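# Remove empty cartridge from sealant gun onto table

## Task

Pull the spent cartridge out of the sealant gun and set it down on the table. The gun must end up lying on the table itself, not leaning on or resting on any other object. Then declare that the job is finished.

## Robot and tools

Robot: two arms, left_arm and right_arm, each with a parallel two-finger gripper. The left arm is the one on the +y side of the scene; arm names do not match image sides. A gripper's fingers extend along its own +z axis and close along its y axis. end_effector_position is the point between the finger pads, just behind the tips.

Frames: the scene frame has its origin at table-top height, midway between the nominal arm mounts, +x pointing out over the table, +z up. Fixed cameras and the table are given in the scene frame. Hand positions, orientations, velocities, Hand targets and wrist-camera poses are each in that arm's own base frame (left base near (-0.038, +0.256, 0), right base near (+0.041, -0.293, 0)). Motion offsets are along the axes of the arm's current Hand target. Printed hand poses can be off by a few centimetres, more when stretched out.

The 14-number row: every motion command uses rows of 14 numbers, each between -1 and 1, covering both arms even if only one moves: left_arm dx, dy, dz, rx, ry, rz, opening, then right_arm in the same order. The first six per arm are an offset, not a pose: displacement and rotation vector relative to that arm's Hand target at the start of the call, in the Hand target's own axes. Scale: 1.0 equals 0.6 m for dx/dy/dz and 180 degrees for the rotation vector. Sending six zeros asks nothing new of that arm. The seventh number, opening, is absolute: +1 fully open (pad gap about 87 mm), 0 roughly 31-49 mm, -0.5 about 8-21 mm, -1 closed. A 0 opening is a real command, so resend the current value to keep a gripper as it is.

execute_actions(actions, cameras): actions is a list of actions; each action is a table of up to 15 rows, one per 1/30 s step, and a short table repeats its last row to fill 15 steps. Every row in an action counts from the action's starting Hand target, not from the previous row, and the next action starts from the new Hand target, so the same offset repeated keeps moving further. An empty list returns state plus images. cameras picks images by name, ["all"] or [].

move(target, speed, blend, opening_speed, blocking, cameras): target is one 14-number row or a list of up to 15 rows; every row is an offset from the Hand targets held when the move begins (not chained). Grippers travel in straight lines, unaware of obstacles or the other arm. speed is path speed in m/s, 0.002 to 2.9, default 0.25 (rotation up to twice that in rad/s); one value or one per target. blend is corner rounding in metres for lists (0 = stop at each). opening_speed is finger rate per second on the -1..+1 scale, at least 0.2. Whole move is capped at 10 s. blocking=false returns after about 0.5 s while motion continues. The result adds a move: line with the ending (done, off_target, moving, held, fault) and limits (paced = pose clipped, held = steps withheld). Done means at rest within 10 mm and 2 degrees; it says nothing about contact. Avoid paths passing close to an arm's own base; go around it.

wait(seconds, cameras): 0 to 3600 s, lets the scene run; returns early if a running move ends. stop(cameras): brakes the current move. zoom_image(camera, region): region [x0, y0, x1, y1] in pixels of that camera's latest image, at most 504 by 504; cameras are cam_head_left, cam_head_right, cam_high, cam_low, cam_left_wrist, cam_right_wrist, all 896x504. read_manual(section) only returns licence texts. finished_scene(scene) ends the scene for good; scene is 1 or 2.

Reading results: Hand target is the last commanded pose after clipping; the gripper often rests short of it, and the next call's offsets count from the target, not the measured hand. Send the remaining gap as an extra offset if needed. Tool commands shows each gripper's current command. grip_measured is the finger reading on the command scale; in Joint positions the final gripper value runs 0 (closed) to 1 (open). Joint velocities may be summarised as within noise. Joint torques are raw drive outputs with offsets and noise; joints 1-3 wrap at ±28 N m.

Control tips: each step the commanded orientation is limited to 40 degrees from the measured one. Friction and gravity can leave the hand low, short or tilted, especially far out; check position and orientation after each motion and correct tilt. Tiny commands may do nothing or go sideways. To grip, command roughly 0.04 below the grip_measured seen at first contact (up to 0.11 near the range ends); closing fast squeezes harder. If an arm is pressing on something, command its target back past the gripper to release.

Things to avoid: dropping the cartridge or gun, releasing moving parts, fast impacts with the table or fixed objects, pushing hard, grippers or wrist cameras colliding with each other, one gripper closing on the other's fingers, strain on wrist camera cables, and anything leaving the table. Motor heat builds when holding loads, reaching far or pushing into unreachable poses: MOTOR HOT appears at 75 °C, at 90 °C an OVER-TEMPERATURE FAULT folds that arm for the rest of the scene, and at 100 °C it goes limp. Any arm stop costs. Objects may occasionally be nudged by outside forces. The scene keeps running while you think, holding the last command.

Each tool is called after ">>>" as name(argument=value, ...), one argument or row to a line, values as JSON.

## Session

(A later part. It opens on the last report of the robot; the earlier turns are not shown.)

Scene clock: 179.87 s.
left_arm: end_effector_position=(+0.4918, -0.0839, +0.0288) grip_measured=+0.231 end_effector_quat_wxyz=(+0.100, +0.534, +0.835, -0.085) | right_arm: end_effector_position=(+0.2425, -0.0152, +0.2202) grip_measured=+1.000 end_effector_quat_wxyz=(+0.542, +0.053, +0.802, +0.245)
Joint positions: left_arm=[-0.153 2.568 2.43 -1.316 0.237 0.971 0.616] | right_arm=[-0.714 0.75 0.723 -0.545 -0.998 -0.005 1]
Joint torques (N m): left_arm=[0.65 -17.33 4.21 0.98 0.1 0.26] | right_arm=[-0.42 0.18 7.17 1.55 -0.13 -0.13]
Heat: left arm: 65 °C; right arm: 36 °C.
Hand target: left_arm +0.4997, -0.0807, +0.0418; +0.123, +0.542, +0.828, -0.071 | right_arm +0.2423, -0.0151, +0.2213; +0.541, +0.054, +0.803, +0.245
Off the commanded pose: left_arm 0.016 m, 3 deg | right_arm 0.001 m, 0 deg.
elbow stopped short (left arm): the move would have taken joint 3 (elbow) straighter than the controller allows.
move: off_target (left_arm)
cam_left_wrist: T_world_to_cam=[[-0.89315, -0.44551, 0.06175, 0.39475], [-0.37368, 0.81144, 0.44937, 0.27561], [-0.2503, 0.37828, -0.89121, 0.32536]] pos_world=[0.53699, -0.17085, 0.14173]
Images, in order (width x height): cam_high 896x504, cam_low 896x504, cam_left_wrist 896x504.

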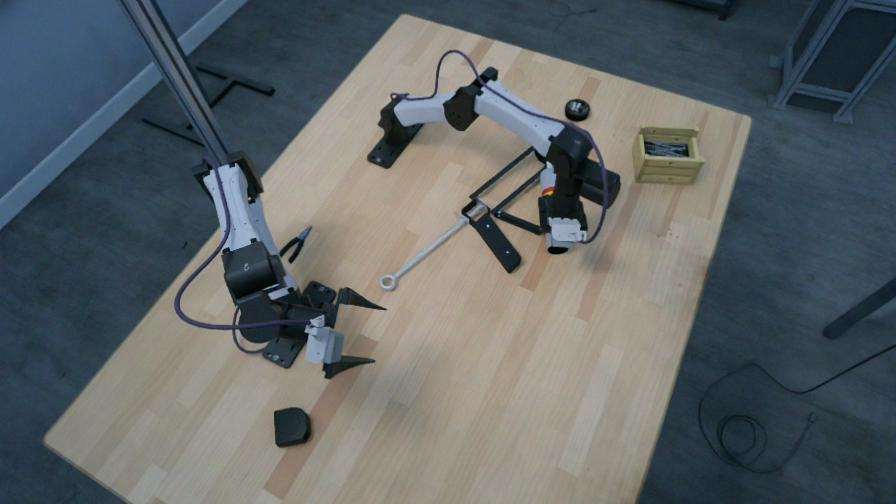

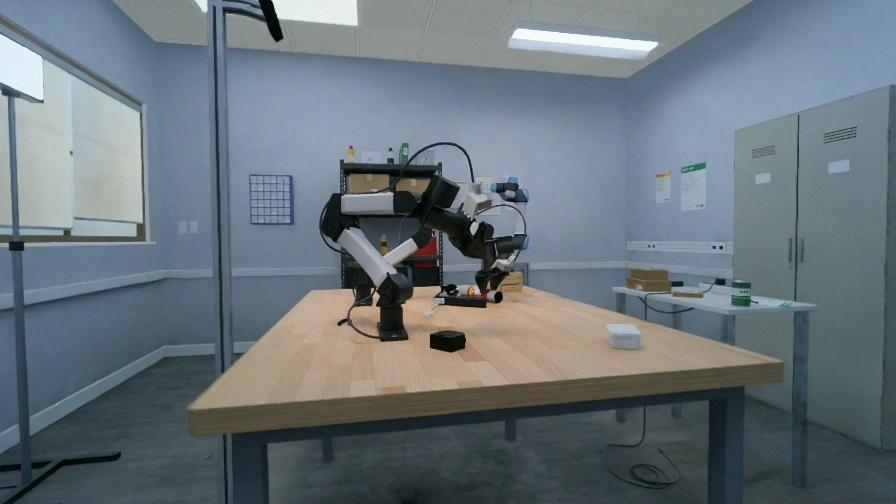

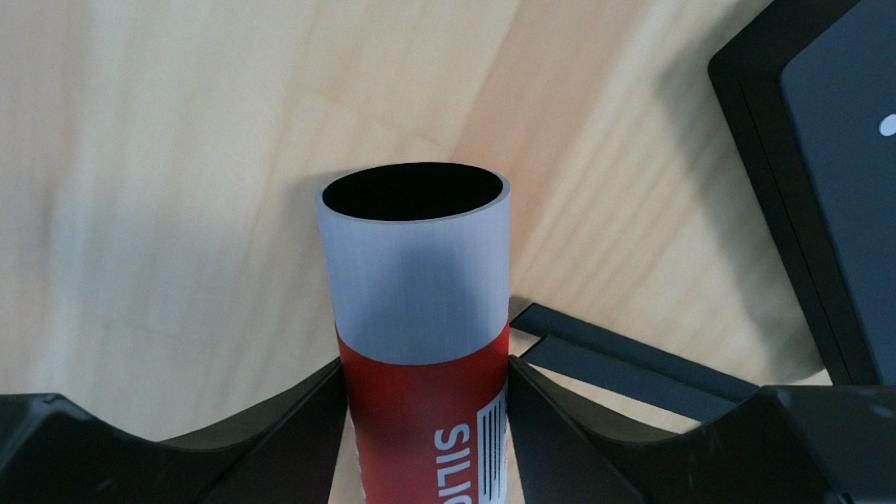

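>>> move(
  target=[0,0,-0.09,0,0,0,-0.15,0,0,0,0,0,0,1],
  cameras=["cam_left_wrist","cam_low","cam_head_right"],
  speed=0.08,
)

>>> zoom_image(
  camera="cam_low",
  region=[410, 240, 540, 340],
)

>>> zoom_image(
  camera="cam_head_right",
  region=[390, 160, 570, 310],
)

Scene clock: 197.67 s.
left_arm: end_effector_position=(+0.4858, -0.0715, +0.0831) grip_measured=+0.231 end_effector_quat_wxyz=(+0.109, +0.534, +0.834, -0.083) | right_arm: end_effector_position=(+0.2425, -0.0152, +0.2202) grip_measured=+1.000 end_effector_quat_wxyz=(+0.542, +0.053, +0.802, +0.245)
Joint positions: left_arm=[-0.129 2.567 2.649 -1.523 0.244 0.994 0.616] | right_arm=[-0.714 0.75 0.723 -0.545 -0.998 -0.005 1]
Joint torques (N m): left_arm=[0.75 -14.31 7.69 0.68 0.09 0.27] | right_arm=[-0.42 0.18 7.17 1.55 -0.13 -0.12]
Heat: left arm: 67 °C; right arm: 36 °C.
Hand target: left_arm +0.4928, -0.0671, +0.0937; +0.123, +0.542, +0.828, -0.071 | right_arm +0.2423, -0.0151, +0.2213; +0.541, +0.054, +0.803, +0.245
Off the commanded pose: left_arm 0.013 m, 2 deg | right_arm 0.001 m, 0 deg.
move: off_target (left_arm)
cam_left_wrist: T_world_to_cam=[[-0.89299, -0.44733, 0.0497, 0.39224], [-0.38291, 0.81311, 0.43845, 0.24434], [-0.23654, 0.3725, -0.89738, 0.36089]] pos_world=[0.52919, -0.15765, 0.19723]
Images, in order (width x height): cam_head_right 896x504, cam_low 896x504, cam_left_wrist 896x504.

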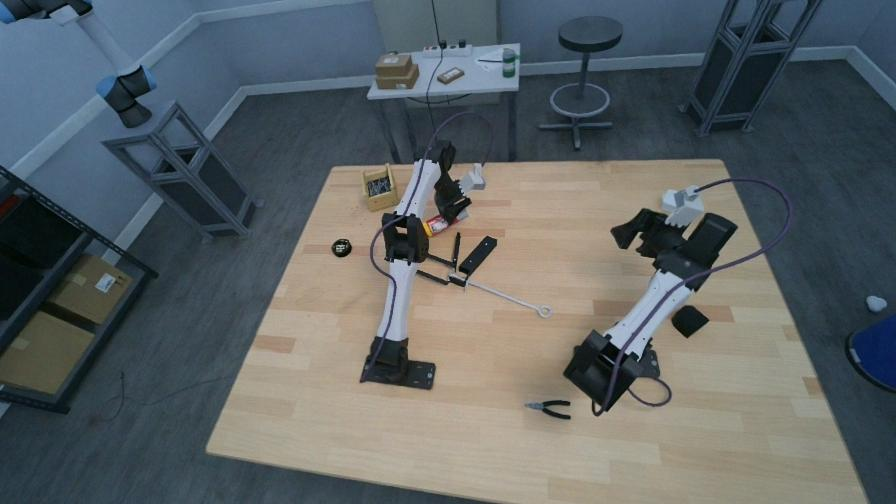

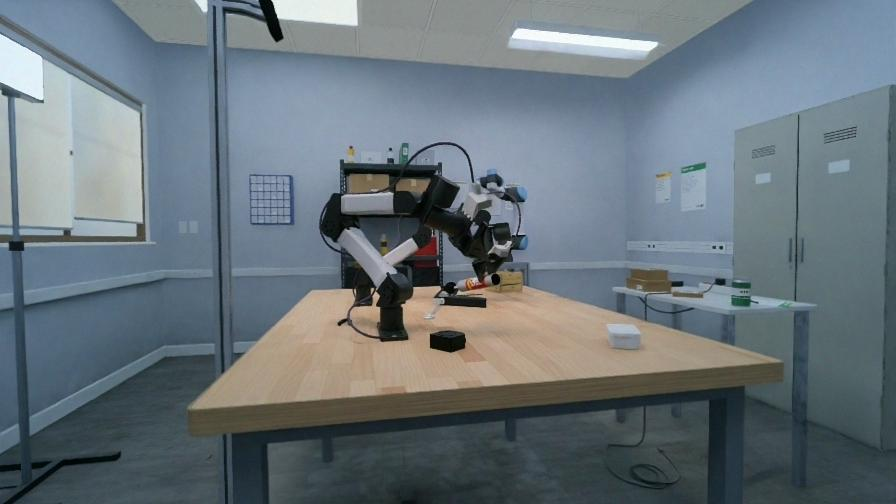

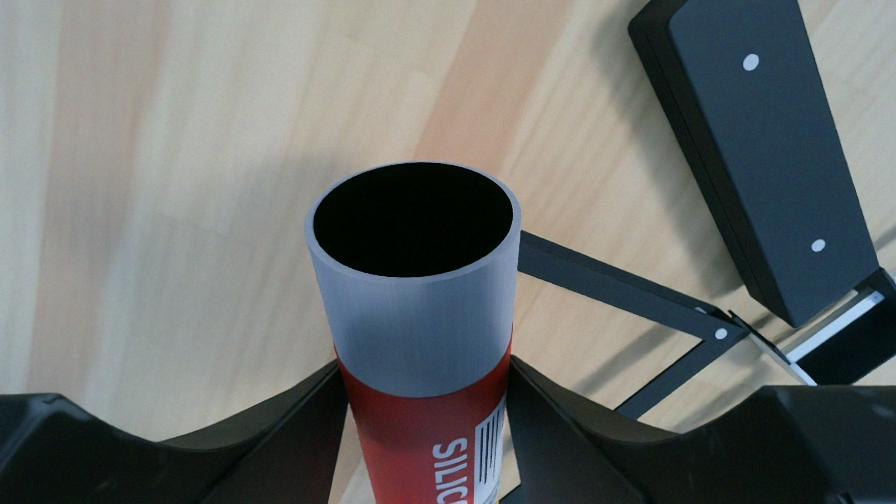

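Scaled by 3.877 from the camera's image (finer frame: 1280x720).

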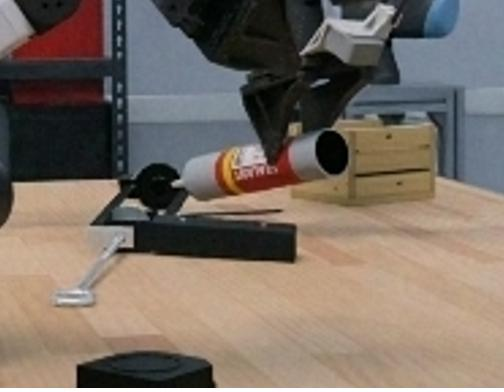

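Scaled by 2.800 from the camera's image (finer frame: 1280x720).

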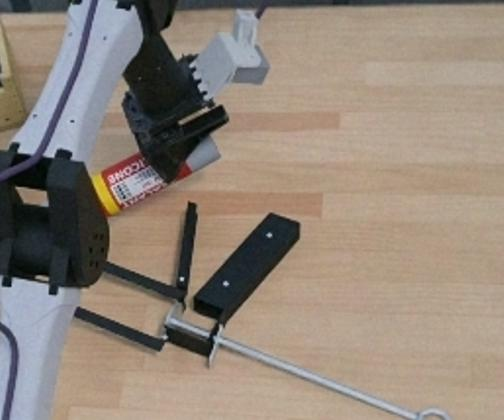

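>>> move(
  target=[
    [-0.1,-0.017,-0.179,0,0.05,0,-0.15,0,0,0,0,0,0,1],
    [0.121,0.054,-0.132,0.0314,0.0866,0.184,-0.15,0,0,0,0,0,0,1],
    [0.168,0.052,0.028,0.0314,0.0866,0.184,-0.15,0,0,0,0,0,0,1],
  ],
  cameras=["cam_left_wrist","cam_low","cam_high"],
  speed=[0.1,0.15,0.12],
  blend=[0.01,0.02,0],
)

>>> zoom_image(
  camera="cam_low",
  region=[410, 240, 540, 340],
)

>>> zoom_image(
  camera="cam_high",
  region=[420, 80, 640, 310],
)

Scene clock: 233.33 s.
left_arm: end_effector_position=(+0.4840, +0.0263, +0.0504) grip_measured=+0.231 end_effector_quat_wxyz=(+0.002, +0.762, +0.647, -0.004) | right_arm: end_effector_position=(+0.2425, -0.0152, +0.2202) grip_measured=+1.000 end_effector_quat_wxyz=(+0.542, +0.053, +0.802, +0.245)
Joint positions: left_arm=[-0.028 2.474 2.326 -1.427 0.009 1.706 0.615] | right_arm=[-0.714 0.75 0.723 -0.545 -0.998 -0.005 1]
Joint torques (N m): left_arm=[0.54 -13.57 4.53 0.45 -0.06 0.18] | right_arm=[-0.43 0.2 7.16 1.55 -0.13 -0.13]
Heat: left arm: 68 °C; right arm: 37 °C.
Hand target: left_arm +0.4849, +0.0299, +0.0497; +0.000, +0.765, +0.645, +0.000 | right_arm +0.2423, -0.0151, +0.2213; +0.541, +0.054, +0.803, +0.245
Off the commanded pose: left_arm 0.004 m, 1 deg | right_arm 0.001 m, 0 deg.
move: done
cam_left_wrist: T_world_to_cam=[[-0.99233, 0.1221, 0.01951, 0.47078], [0.10467, 0.7455, 0.65823, -0.06682], [0.06582, 0.65522, -0.75257, 0.13361]] pos_world=[0.46537, -0.09521, 0.13535]
Images, in order (width x height): cam_high 896x504, cam_low 896x504, cam_left_wrist 896x504.

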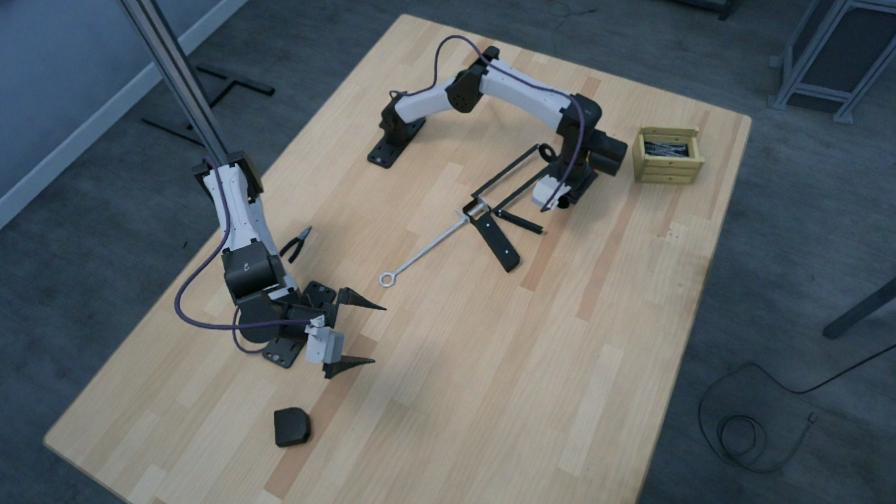

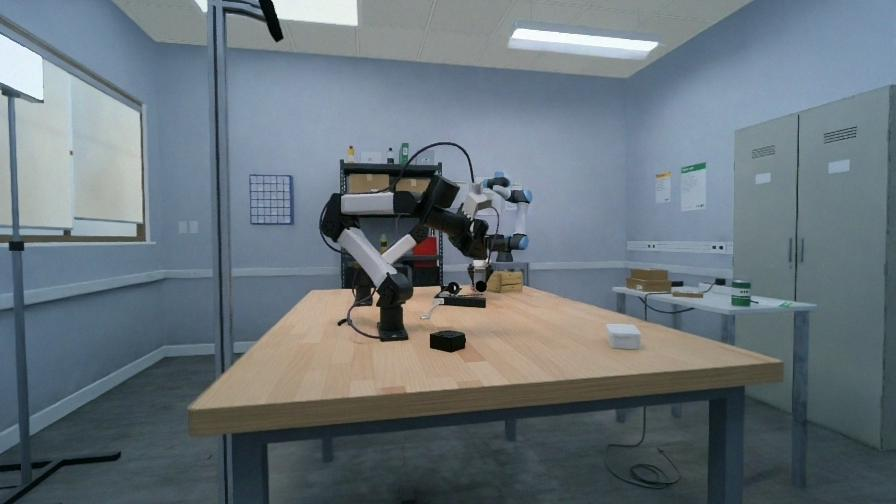

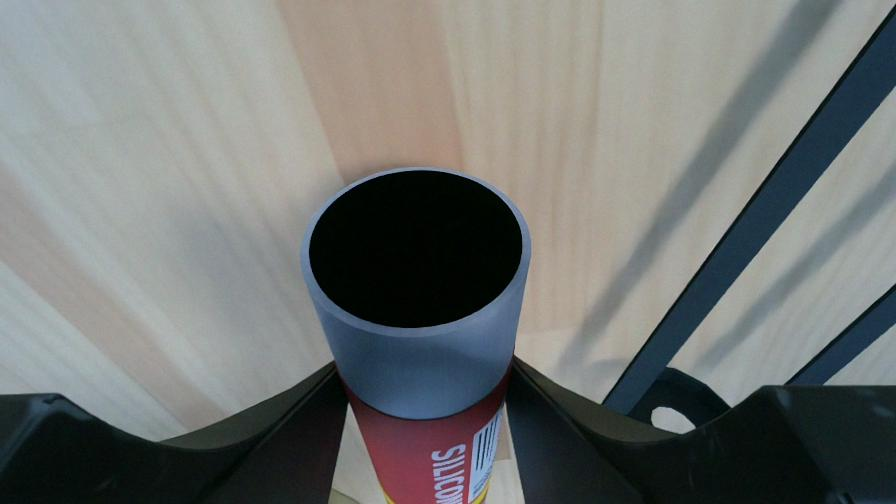

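Scaled by 3.877 from the camera's image (finer frame: 1280x720).

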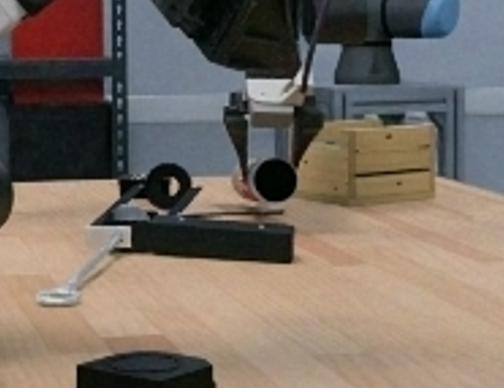

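Scaled by 2.191 from the camera's image (finer frame: 1280x720).

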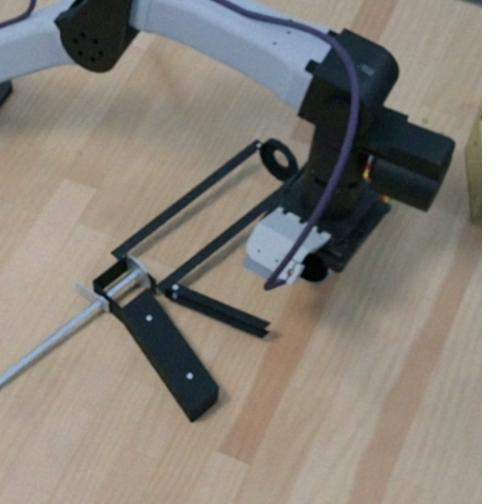

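>>> move(
  target=[
    [0,0,0.005,0,0.05,0,-0.1,0,0,0,0,0,0,1],
    [0,0,0.047,0,0.05,0,-0.1,0,0,0,0,0,0,1],
  ],
  cameras=["cam_left_wrist","cam_low"],
  speed=0.06,
  blend=0.005,
)

>>> zoom_image(
  camera="cam_low",
  region=[410, 240, 540, 340],
)

Scene clock: 243.87 s.
left_arm: end_effector_position=(+0.4807, +0.0304, +0.0249) grip_measured=+0.230 end_effector_quat_wxyz=(-0.062, +0.763, +0.642, +0.053) | right_arm: end_effector_position=(+0.2425, -0.0152, +0.2202) grip_measured=+1.000 end_effector_quat_wxyz=(+0.542, +0.053, +0.802, +0.245)
Joint positions: left_arm=[-0.082 2.453 2.149 -1.278 -0.163 1.66 0.615] | right_arm=[-0.714 0.75 0.723 -0.545 -0.998 -0.005 1]
Joint torques (N m): left_arm=[0.38 -13.81 3.43 0.79 0.01 0.11] | right_arm=[-0.43 0.18 7.17 1.55 -0.13 -0.13]
Heat: left arm: 65 °C; right arm: 37 °C.
Hand target: left_arm +0.4850, +0.0301, +0.0216; -0.051, +0.762, +0.643, +0.060 | right_arm +0.2423, -0.0151, +0.2213; +0.541, +0.054, +0.803, +0.245
Off the commanded pose: left_arm 0.005 m, 1 deg | right_arm 0.001 m, 0 deg.
move: done; blend cut to 0 m at target 1
cam_left_wrist: T_world_to_cam=[[-0.99139, 0.12615, 0.03517, 0.46642], [0.10656, 0.62092, 0.7766, -0.05275], [0.07614, 0.77366, -0.62901, 0.10038]] pos_world=[0.46038, -0.10375, 0.0877]
Images, in order (width x height): cam_low 896x504, cam_left_wrist 896x504.

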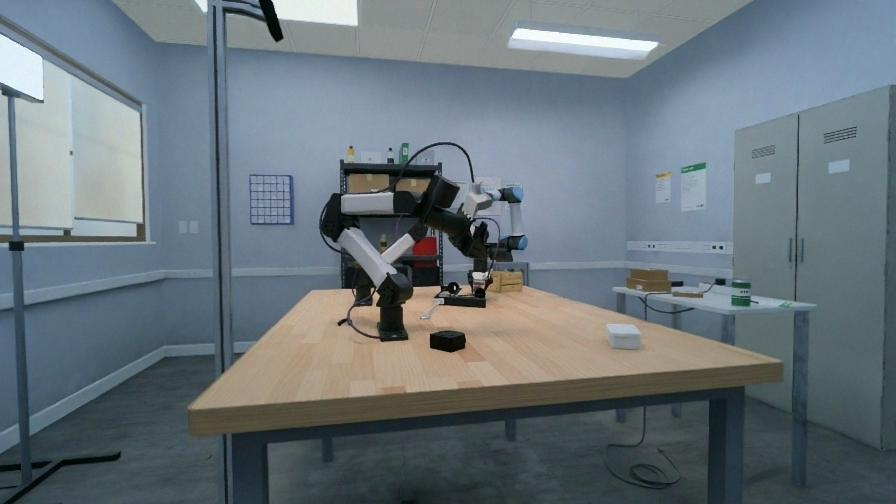

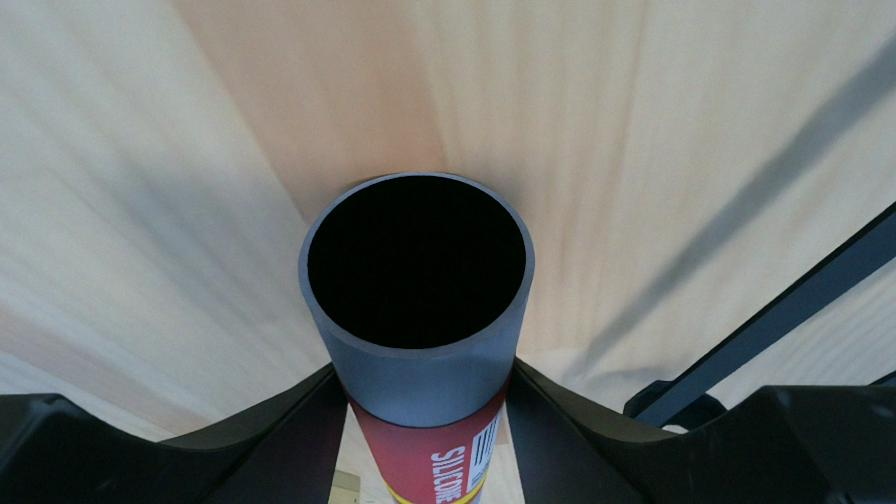

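Scaled by 3.877 from the camera's image (finer frame: 1280x720).

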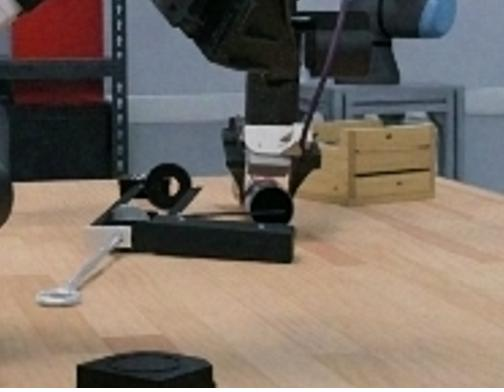

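>>> move(
  target=[
    [0,0,0.008,0,0,0,-0.1,0,0,0,0,0,0,1],
    [0,0,0.008,0,0,0,0.4,0,0,0,0,0,0,1],
  ],
  speed=0.05,
  opening_speed=0.25,
  cameras=["cam_left_wrist","cam_low"],
)

Scene clock: 263.93 s.
left_arm: end_effector_position=(+0.4862, +0.0301, +0.0208) grip_measured=+0.400 end_effector_quat_wxyz=(-0.052, +0.762, +0.643, +0.064) | right_arm: end_effector_position=(+0.2425, -0.0152, +0.2202) grip_measured=+1.000 end_effector_quat_wxyz=(+0.542, +0.053, +0.802, +0.245)
Joint positions: left_arm=[-0.082 2.446 2.12 -1.226 -0.164 1.66 0.7] | right_arm=[-0.714 0.75 0.723 -0.545 -0.998 -0.005 1]
Joint torques (N m): left_arm=[0.5 -13.12 4.46 0.5 0.02 0.11] | right_arm=[-0.43 0.18 7.17 1.55 -0.12 -0.13]
Heat: left arm: 67 °C; right arm: 37 °C.
Hand target: left_arm +0.4851, +0.0308, +0.0169; -0.050, +0.762, +0.643, +0.060 | right_arm +0.2423, -0.0151, +0.2213; +0.541, +0.054, +0.803, +0.245
Off the commanded pose: left_arm 0.004 m, 0 deg | right_arm 0.001 m, 0 deg.
move: done
cam_left_wrist: T_world_to_cam=[[-0.99204, 0.12584, 0.00543, 0.47309], [0.08319, 0.62227, 0.77837, -0.03866], [0.09457, 0.77262, -0.62778, 0.08862]] pos_world=[0.46415, -0.10394, 0.08316]
Images, in order (width x height): cam_low 896x504, cam_left_wrist 896x504.

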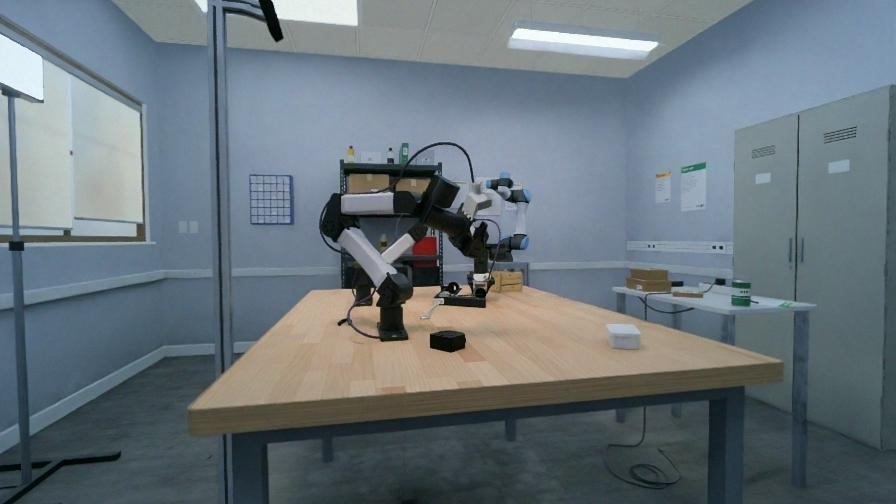

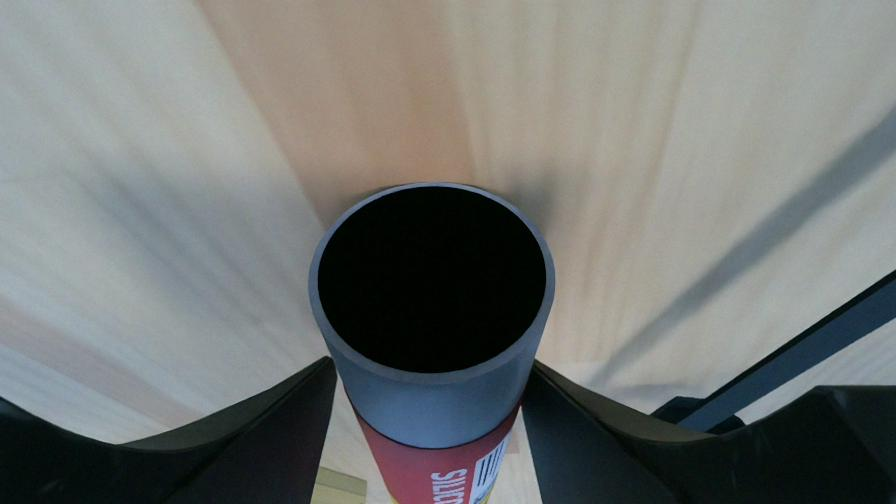

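>>> move(
  target=[
    [0,0,0,0,0,0,0.95,0,0,0,0,0,0,1],
    [0,0,-0.2,0,0,0,0.95,0,0,0,0,0,0,1],
  ],
  speed=0.12,
  opening_speed=0.8,
  cameras=["cam_high","cam_left_wrist","cam_head_left"],
)

Scene clock: 271.77 s.
left_arm: end_effector_position=(+0.4811, +0.0137, +0.1079) grip_measured=+0.950 end_effector_quat_wxyz=(-0.045, +0.768, +0.635, +0.070) | right_arm: end_effector_position=(+0.2425, -0.0152, +0.2202) grip_measured=+1.000 end_effector_quat_wxyz=(+0.542, +0.053, +0.802, +0.245)
Joint positions: left_arm=[-0.117 2.439 2.455 -1.555 -0.164 1.647 0.975] | right_arm=[-0.714 0.75 0.723 -0.545 -0.998 -0.005 1]
Joint torques (N m): left_arm=[-0.2 -17.32 6.65 0.33 -0.09 0.03] | right_arm=[-0.43 0.2 7.17 1.55 -0.13 -0.13]
Heat: left arm: 66 °C; right arm: 37 °C.
Hand target: left_arm +0.4818, +0.0121, +0.1353; -0.051, +0.762, +0.643, +0.060 | right_arm +0.2423, -0.0151, +0.2213; +0.541, +0.054, +0.803, +0.245
Off the commanded pose: left_arm 0.028 m, 2 deg | right_arm 0.001 m, 0 deg.
joint sent to its limit (left arm) — joint 4 (wrist pitch), lower limit. The joint targets are off in orientation, not in position.
move: off_target (left_arm)
cam_left_wrist: T_world_to_cam=[[-0.9889, 0.14827, -0.00957, 0.4694], [0.08569, 0.62178, 0.77849, -0.09706], [0.12138, 0.76903, -0.62758, 0.14361]] pos_world=[0.45507, -0.11968, 0.17018]
Images, in order (width x height): cam_head_left 896x504, cam_high 896x504, cam_left_wrist 896x504.

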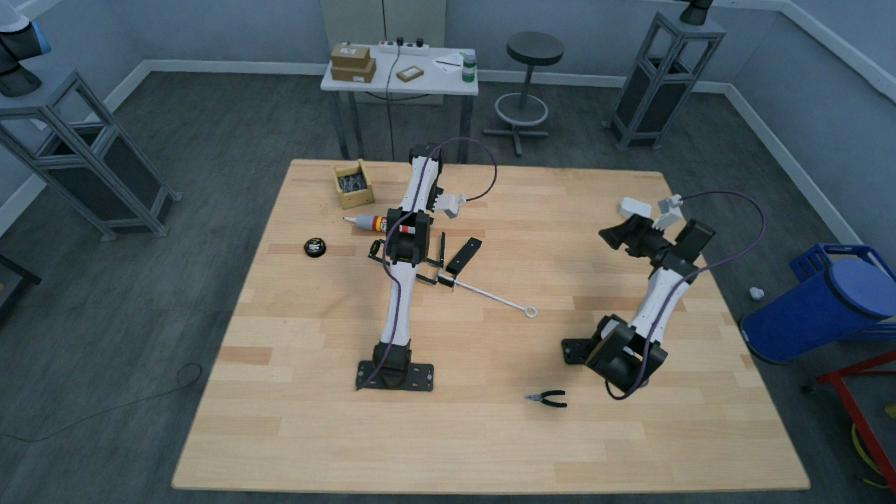

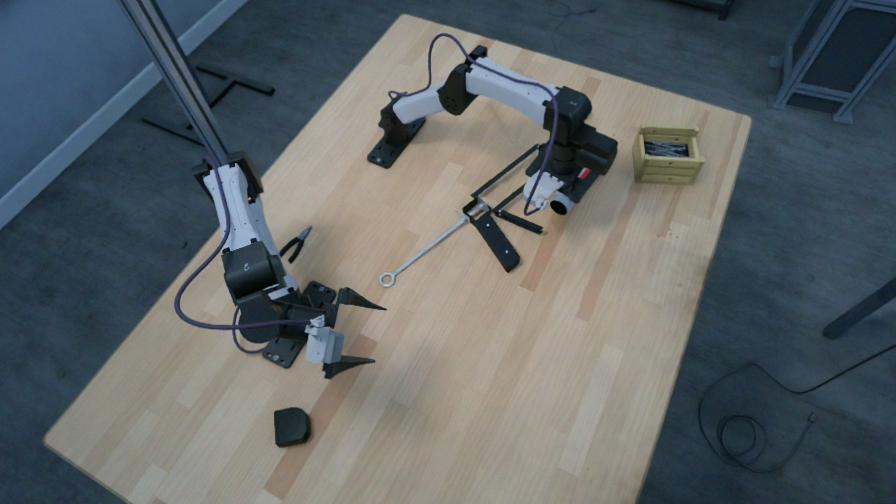

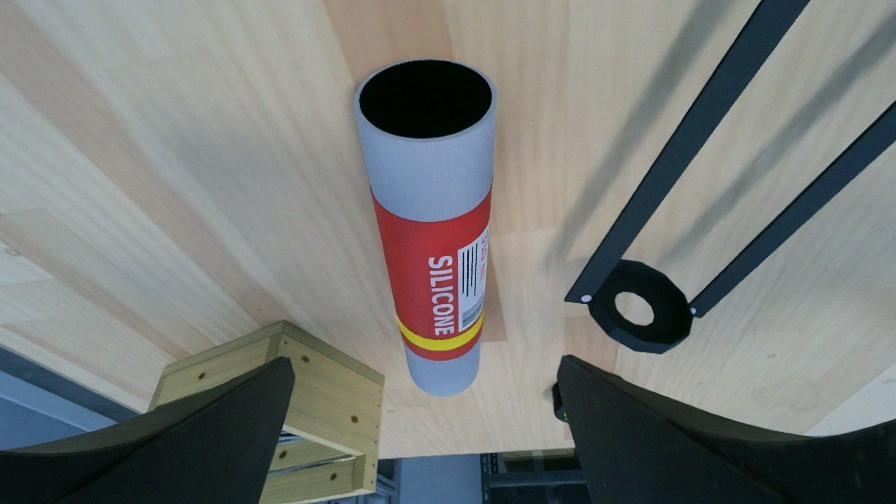

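>>> finished_scene(
  scene=2,
)

The scene is finished: the task was done.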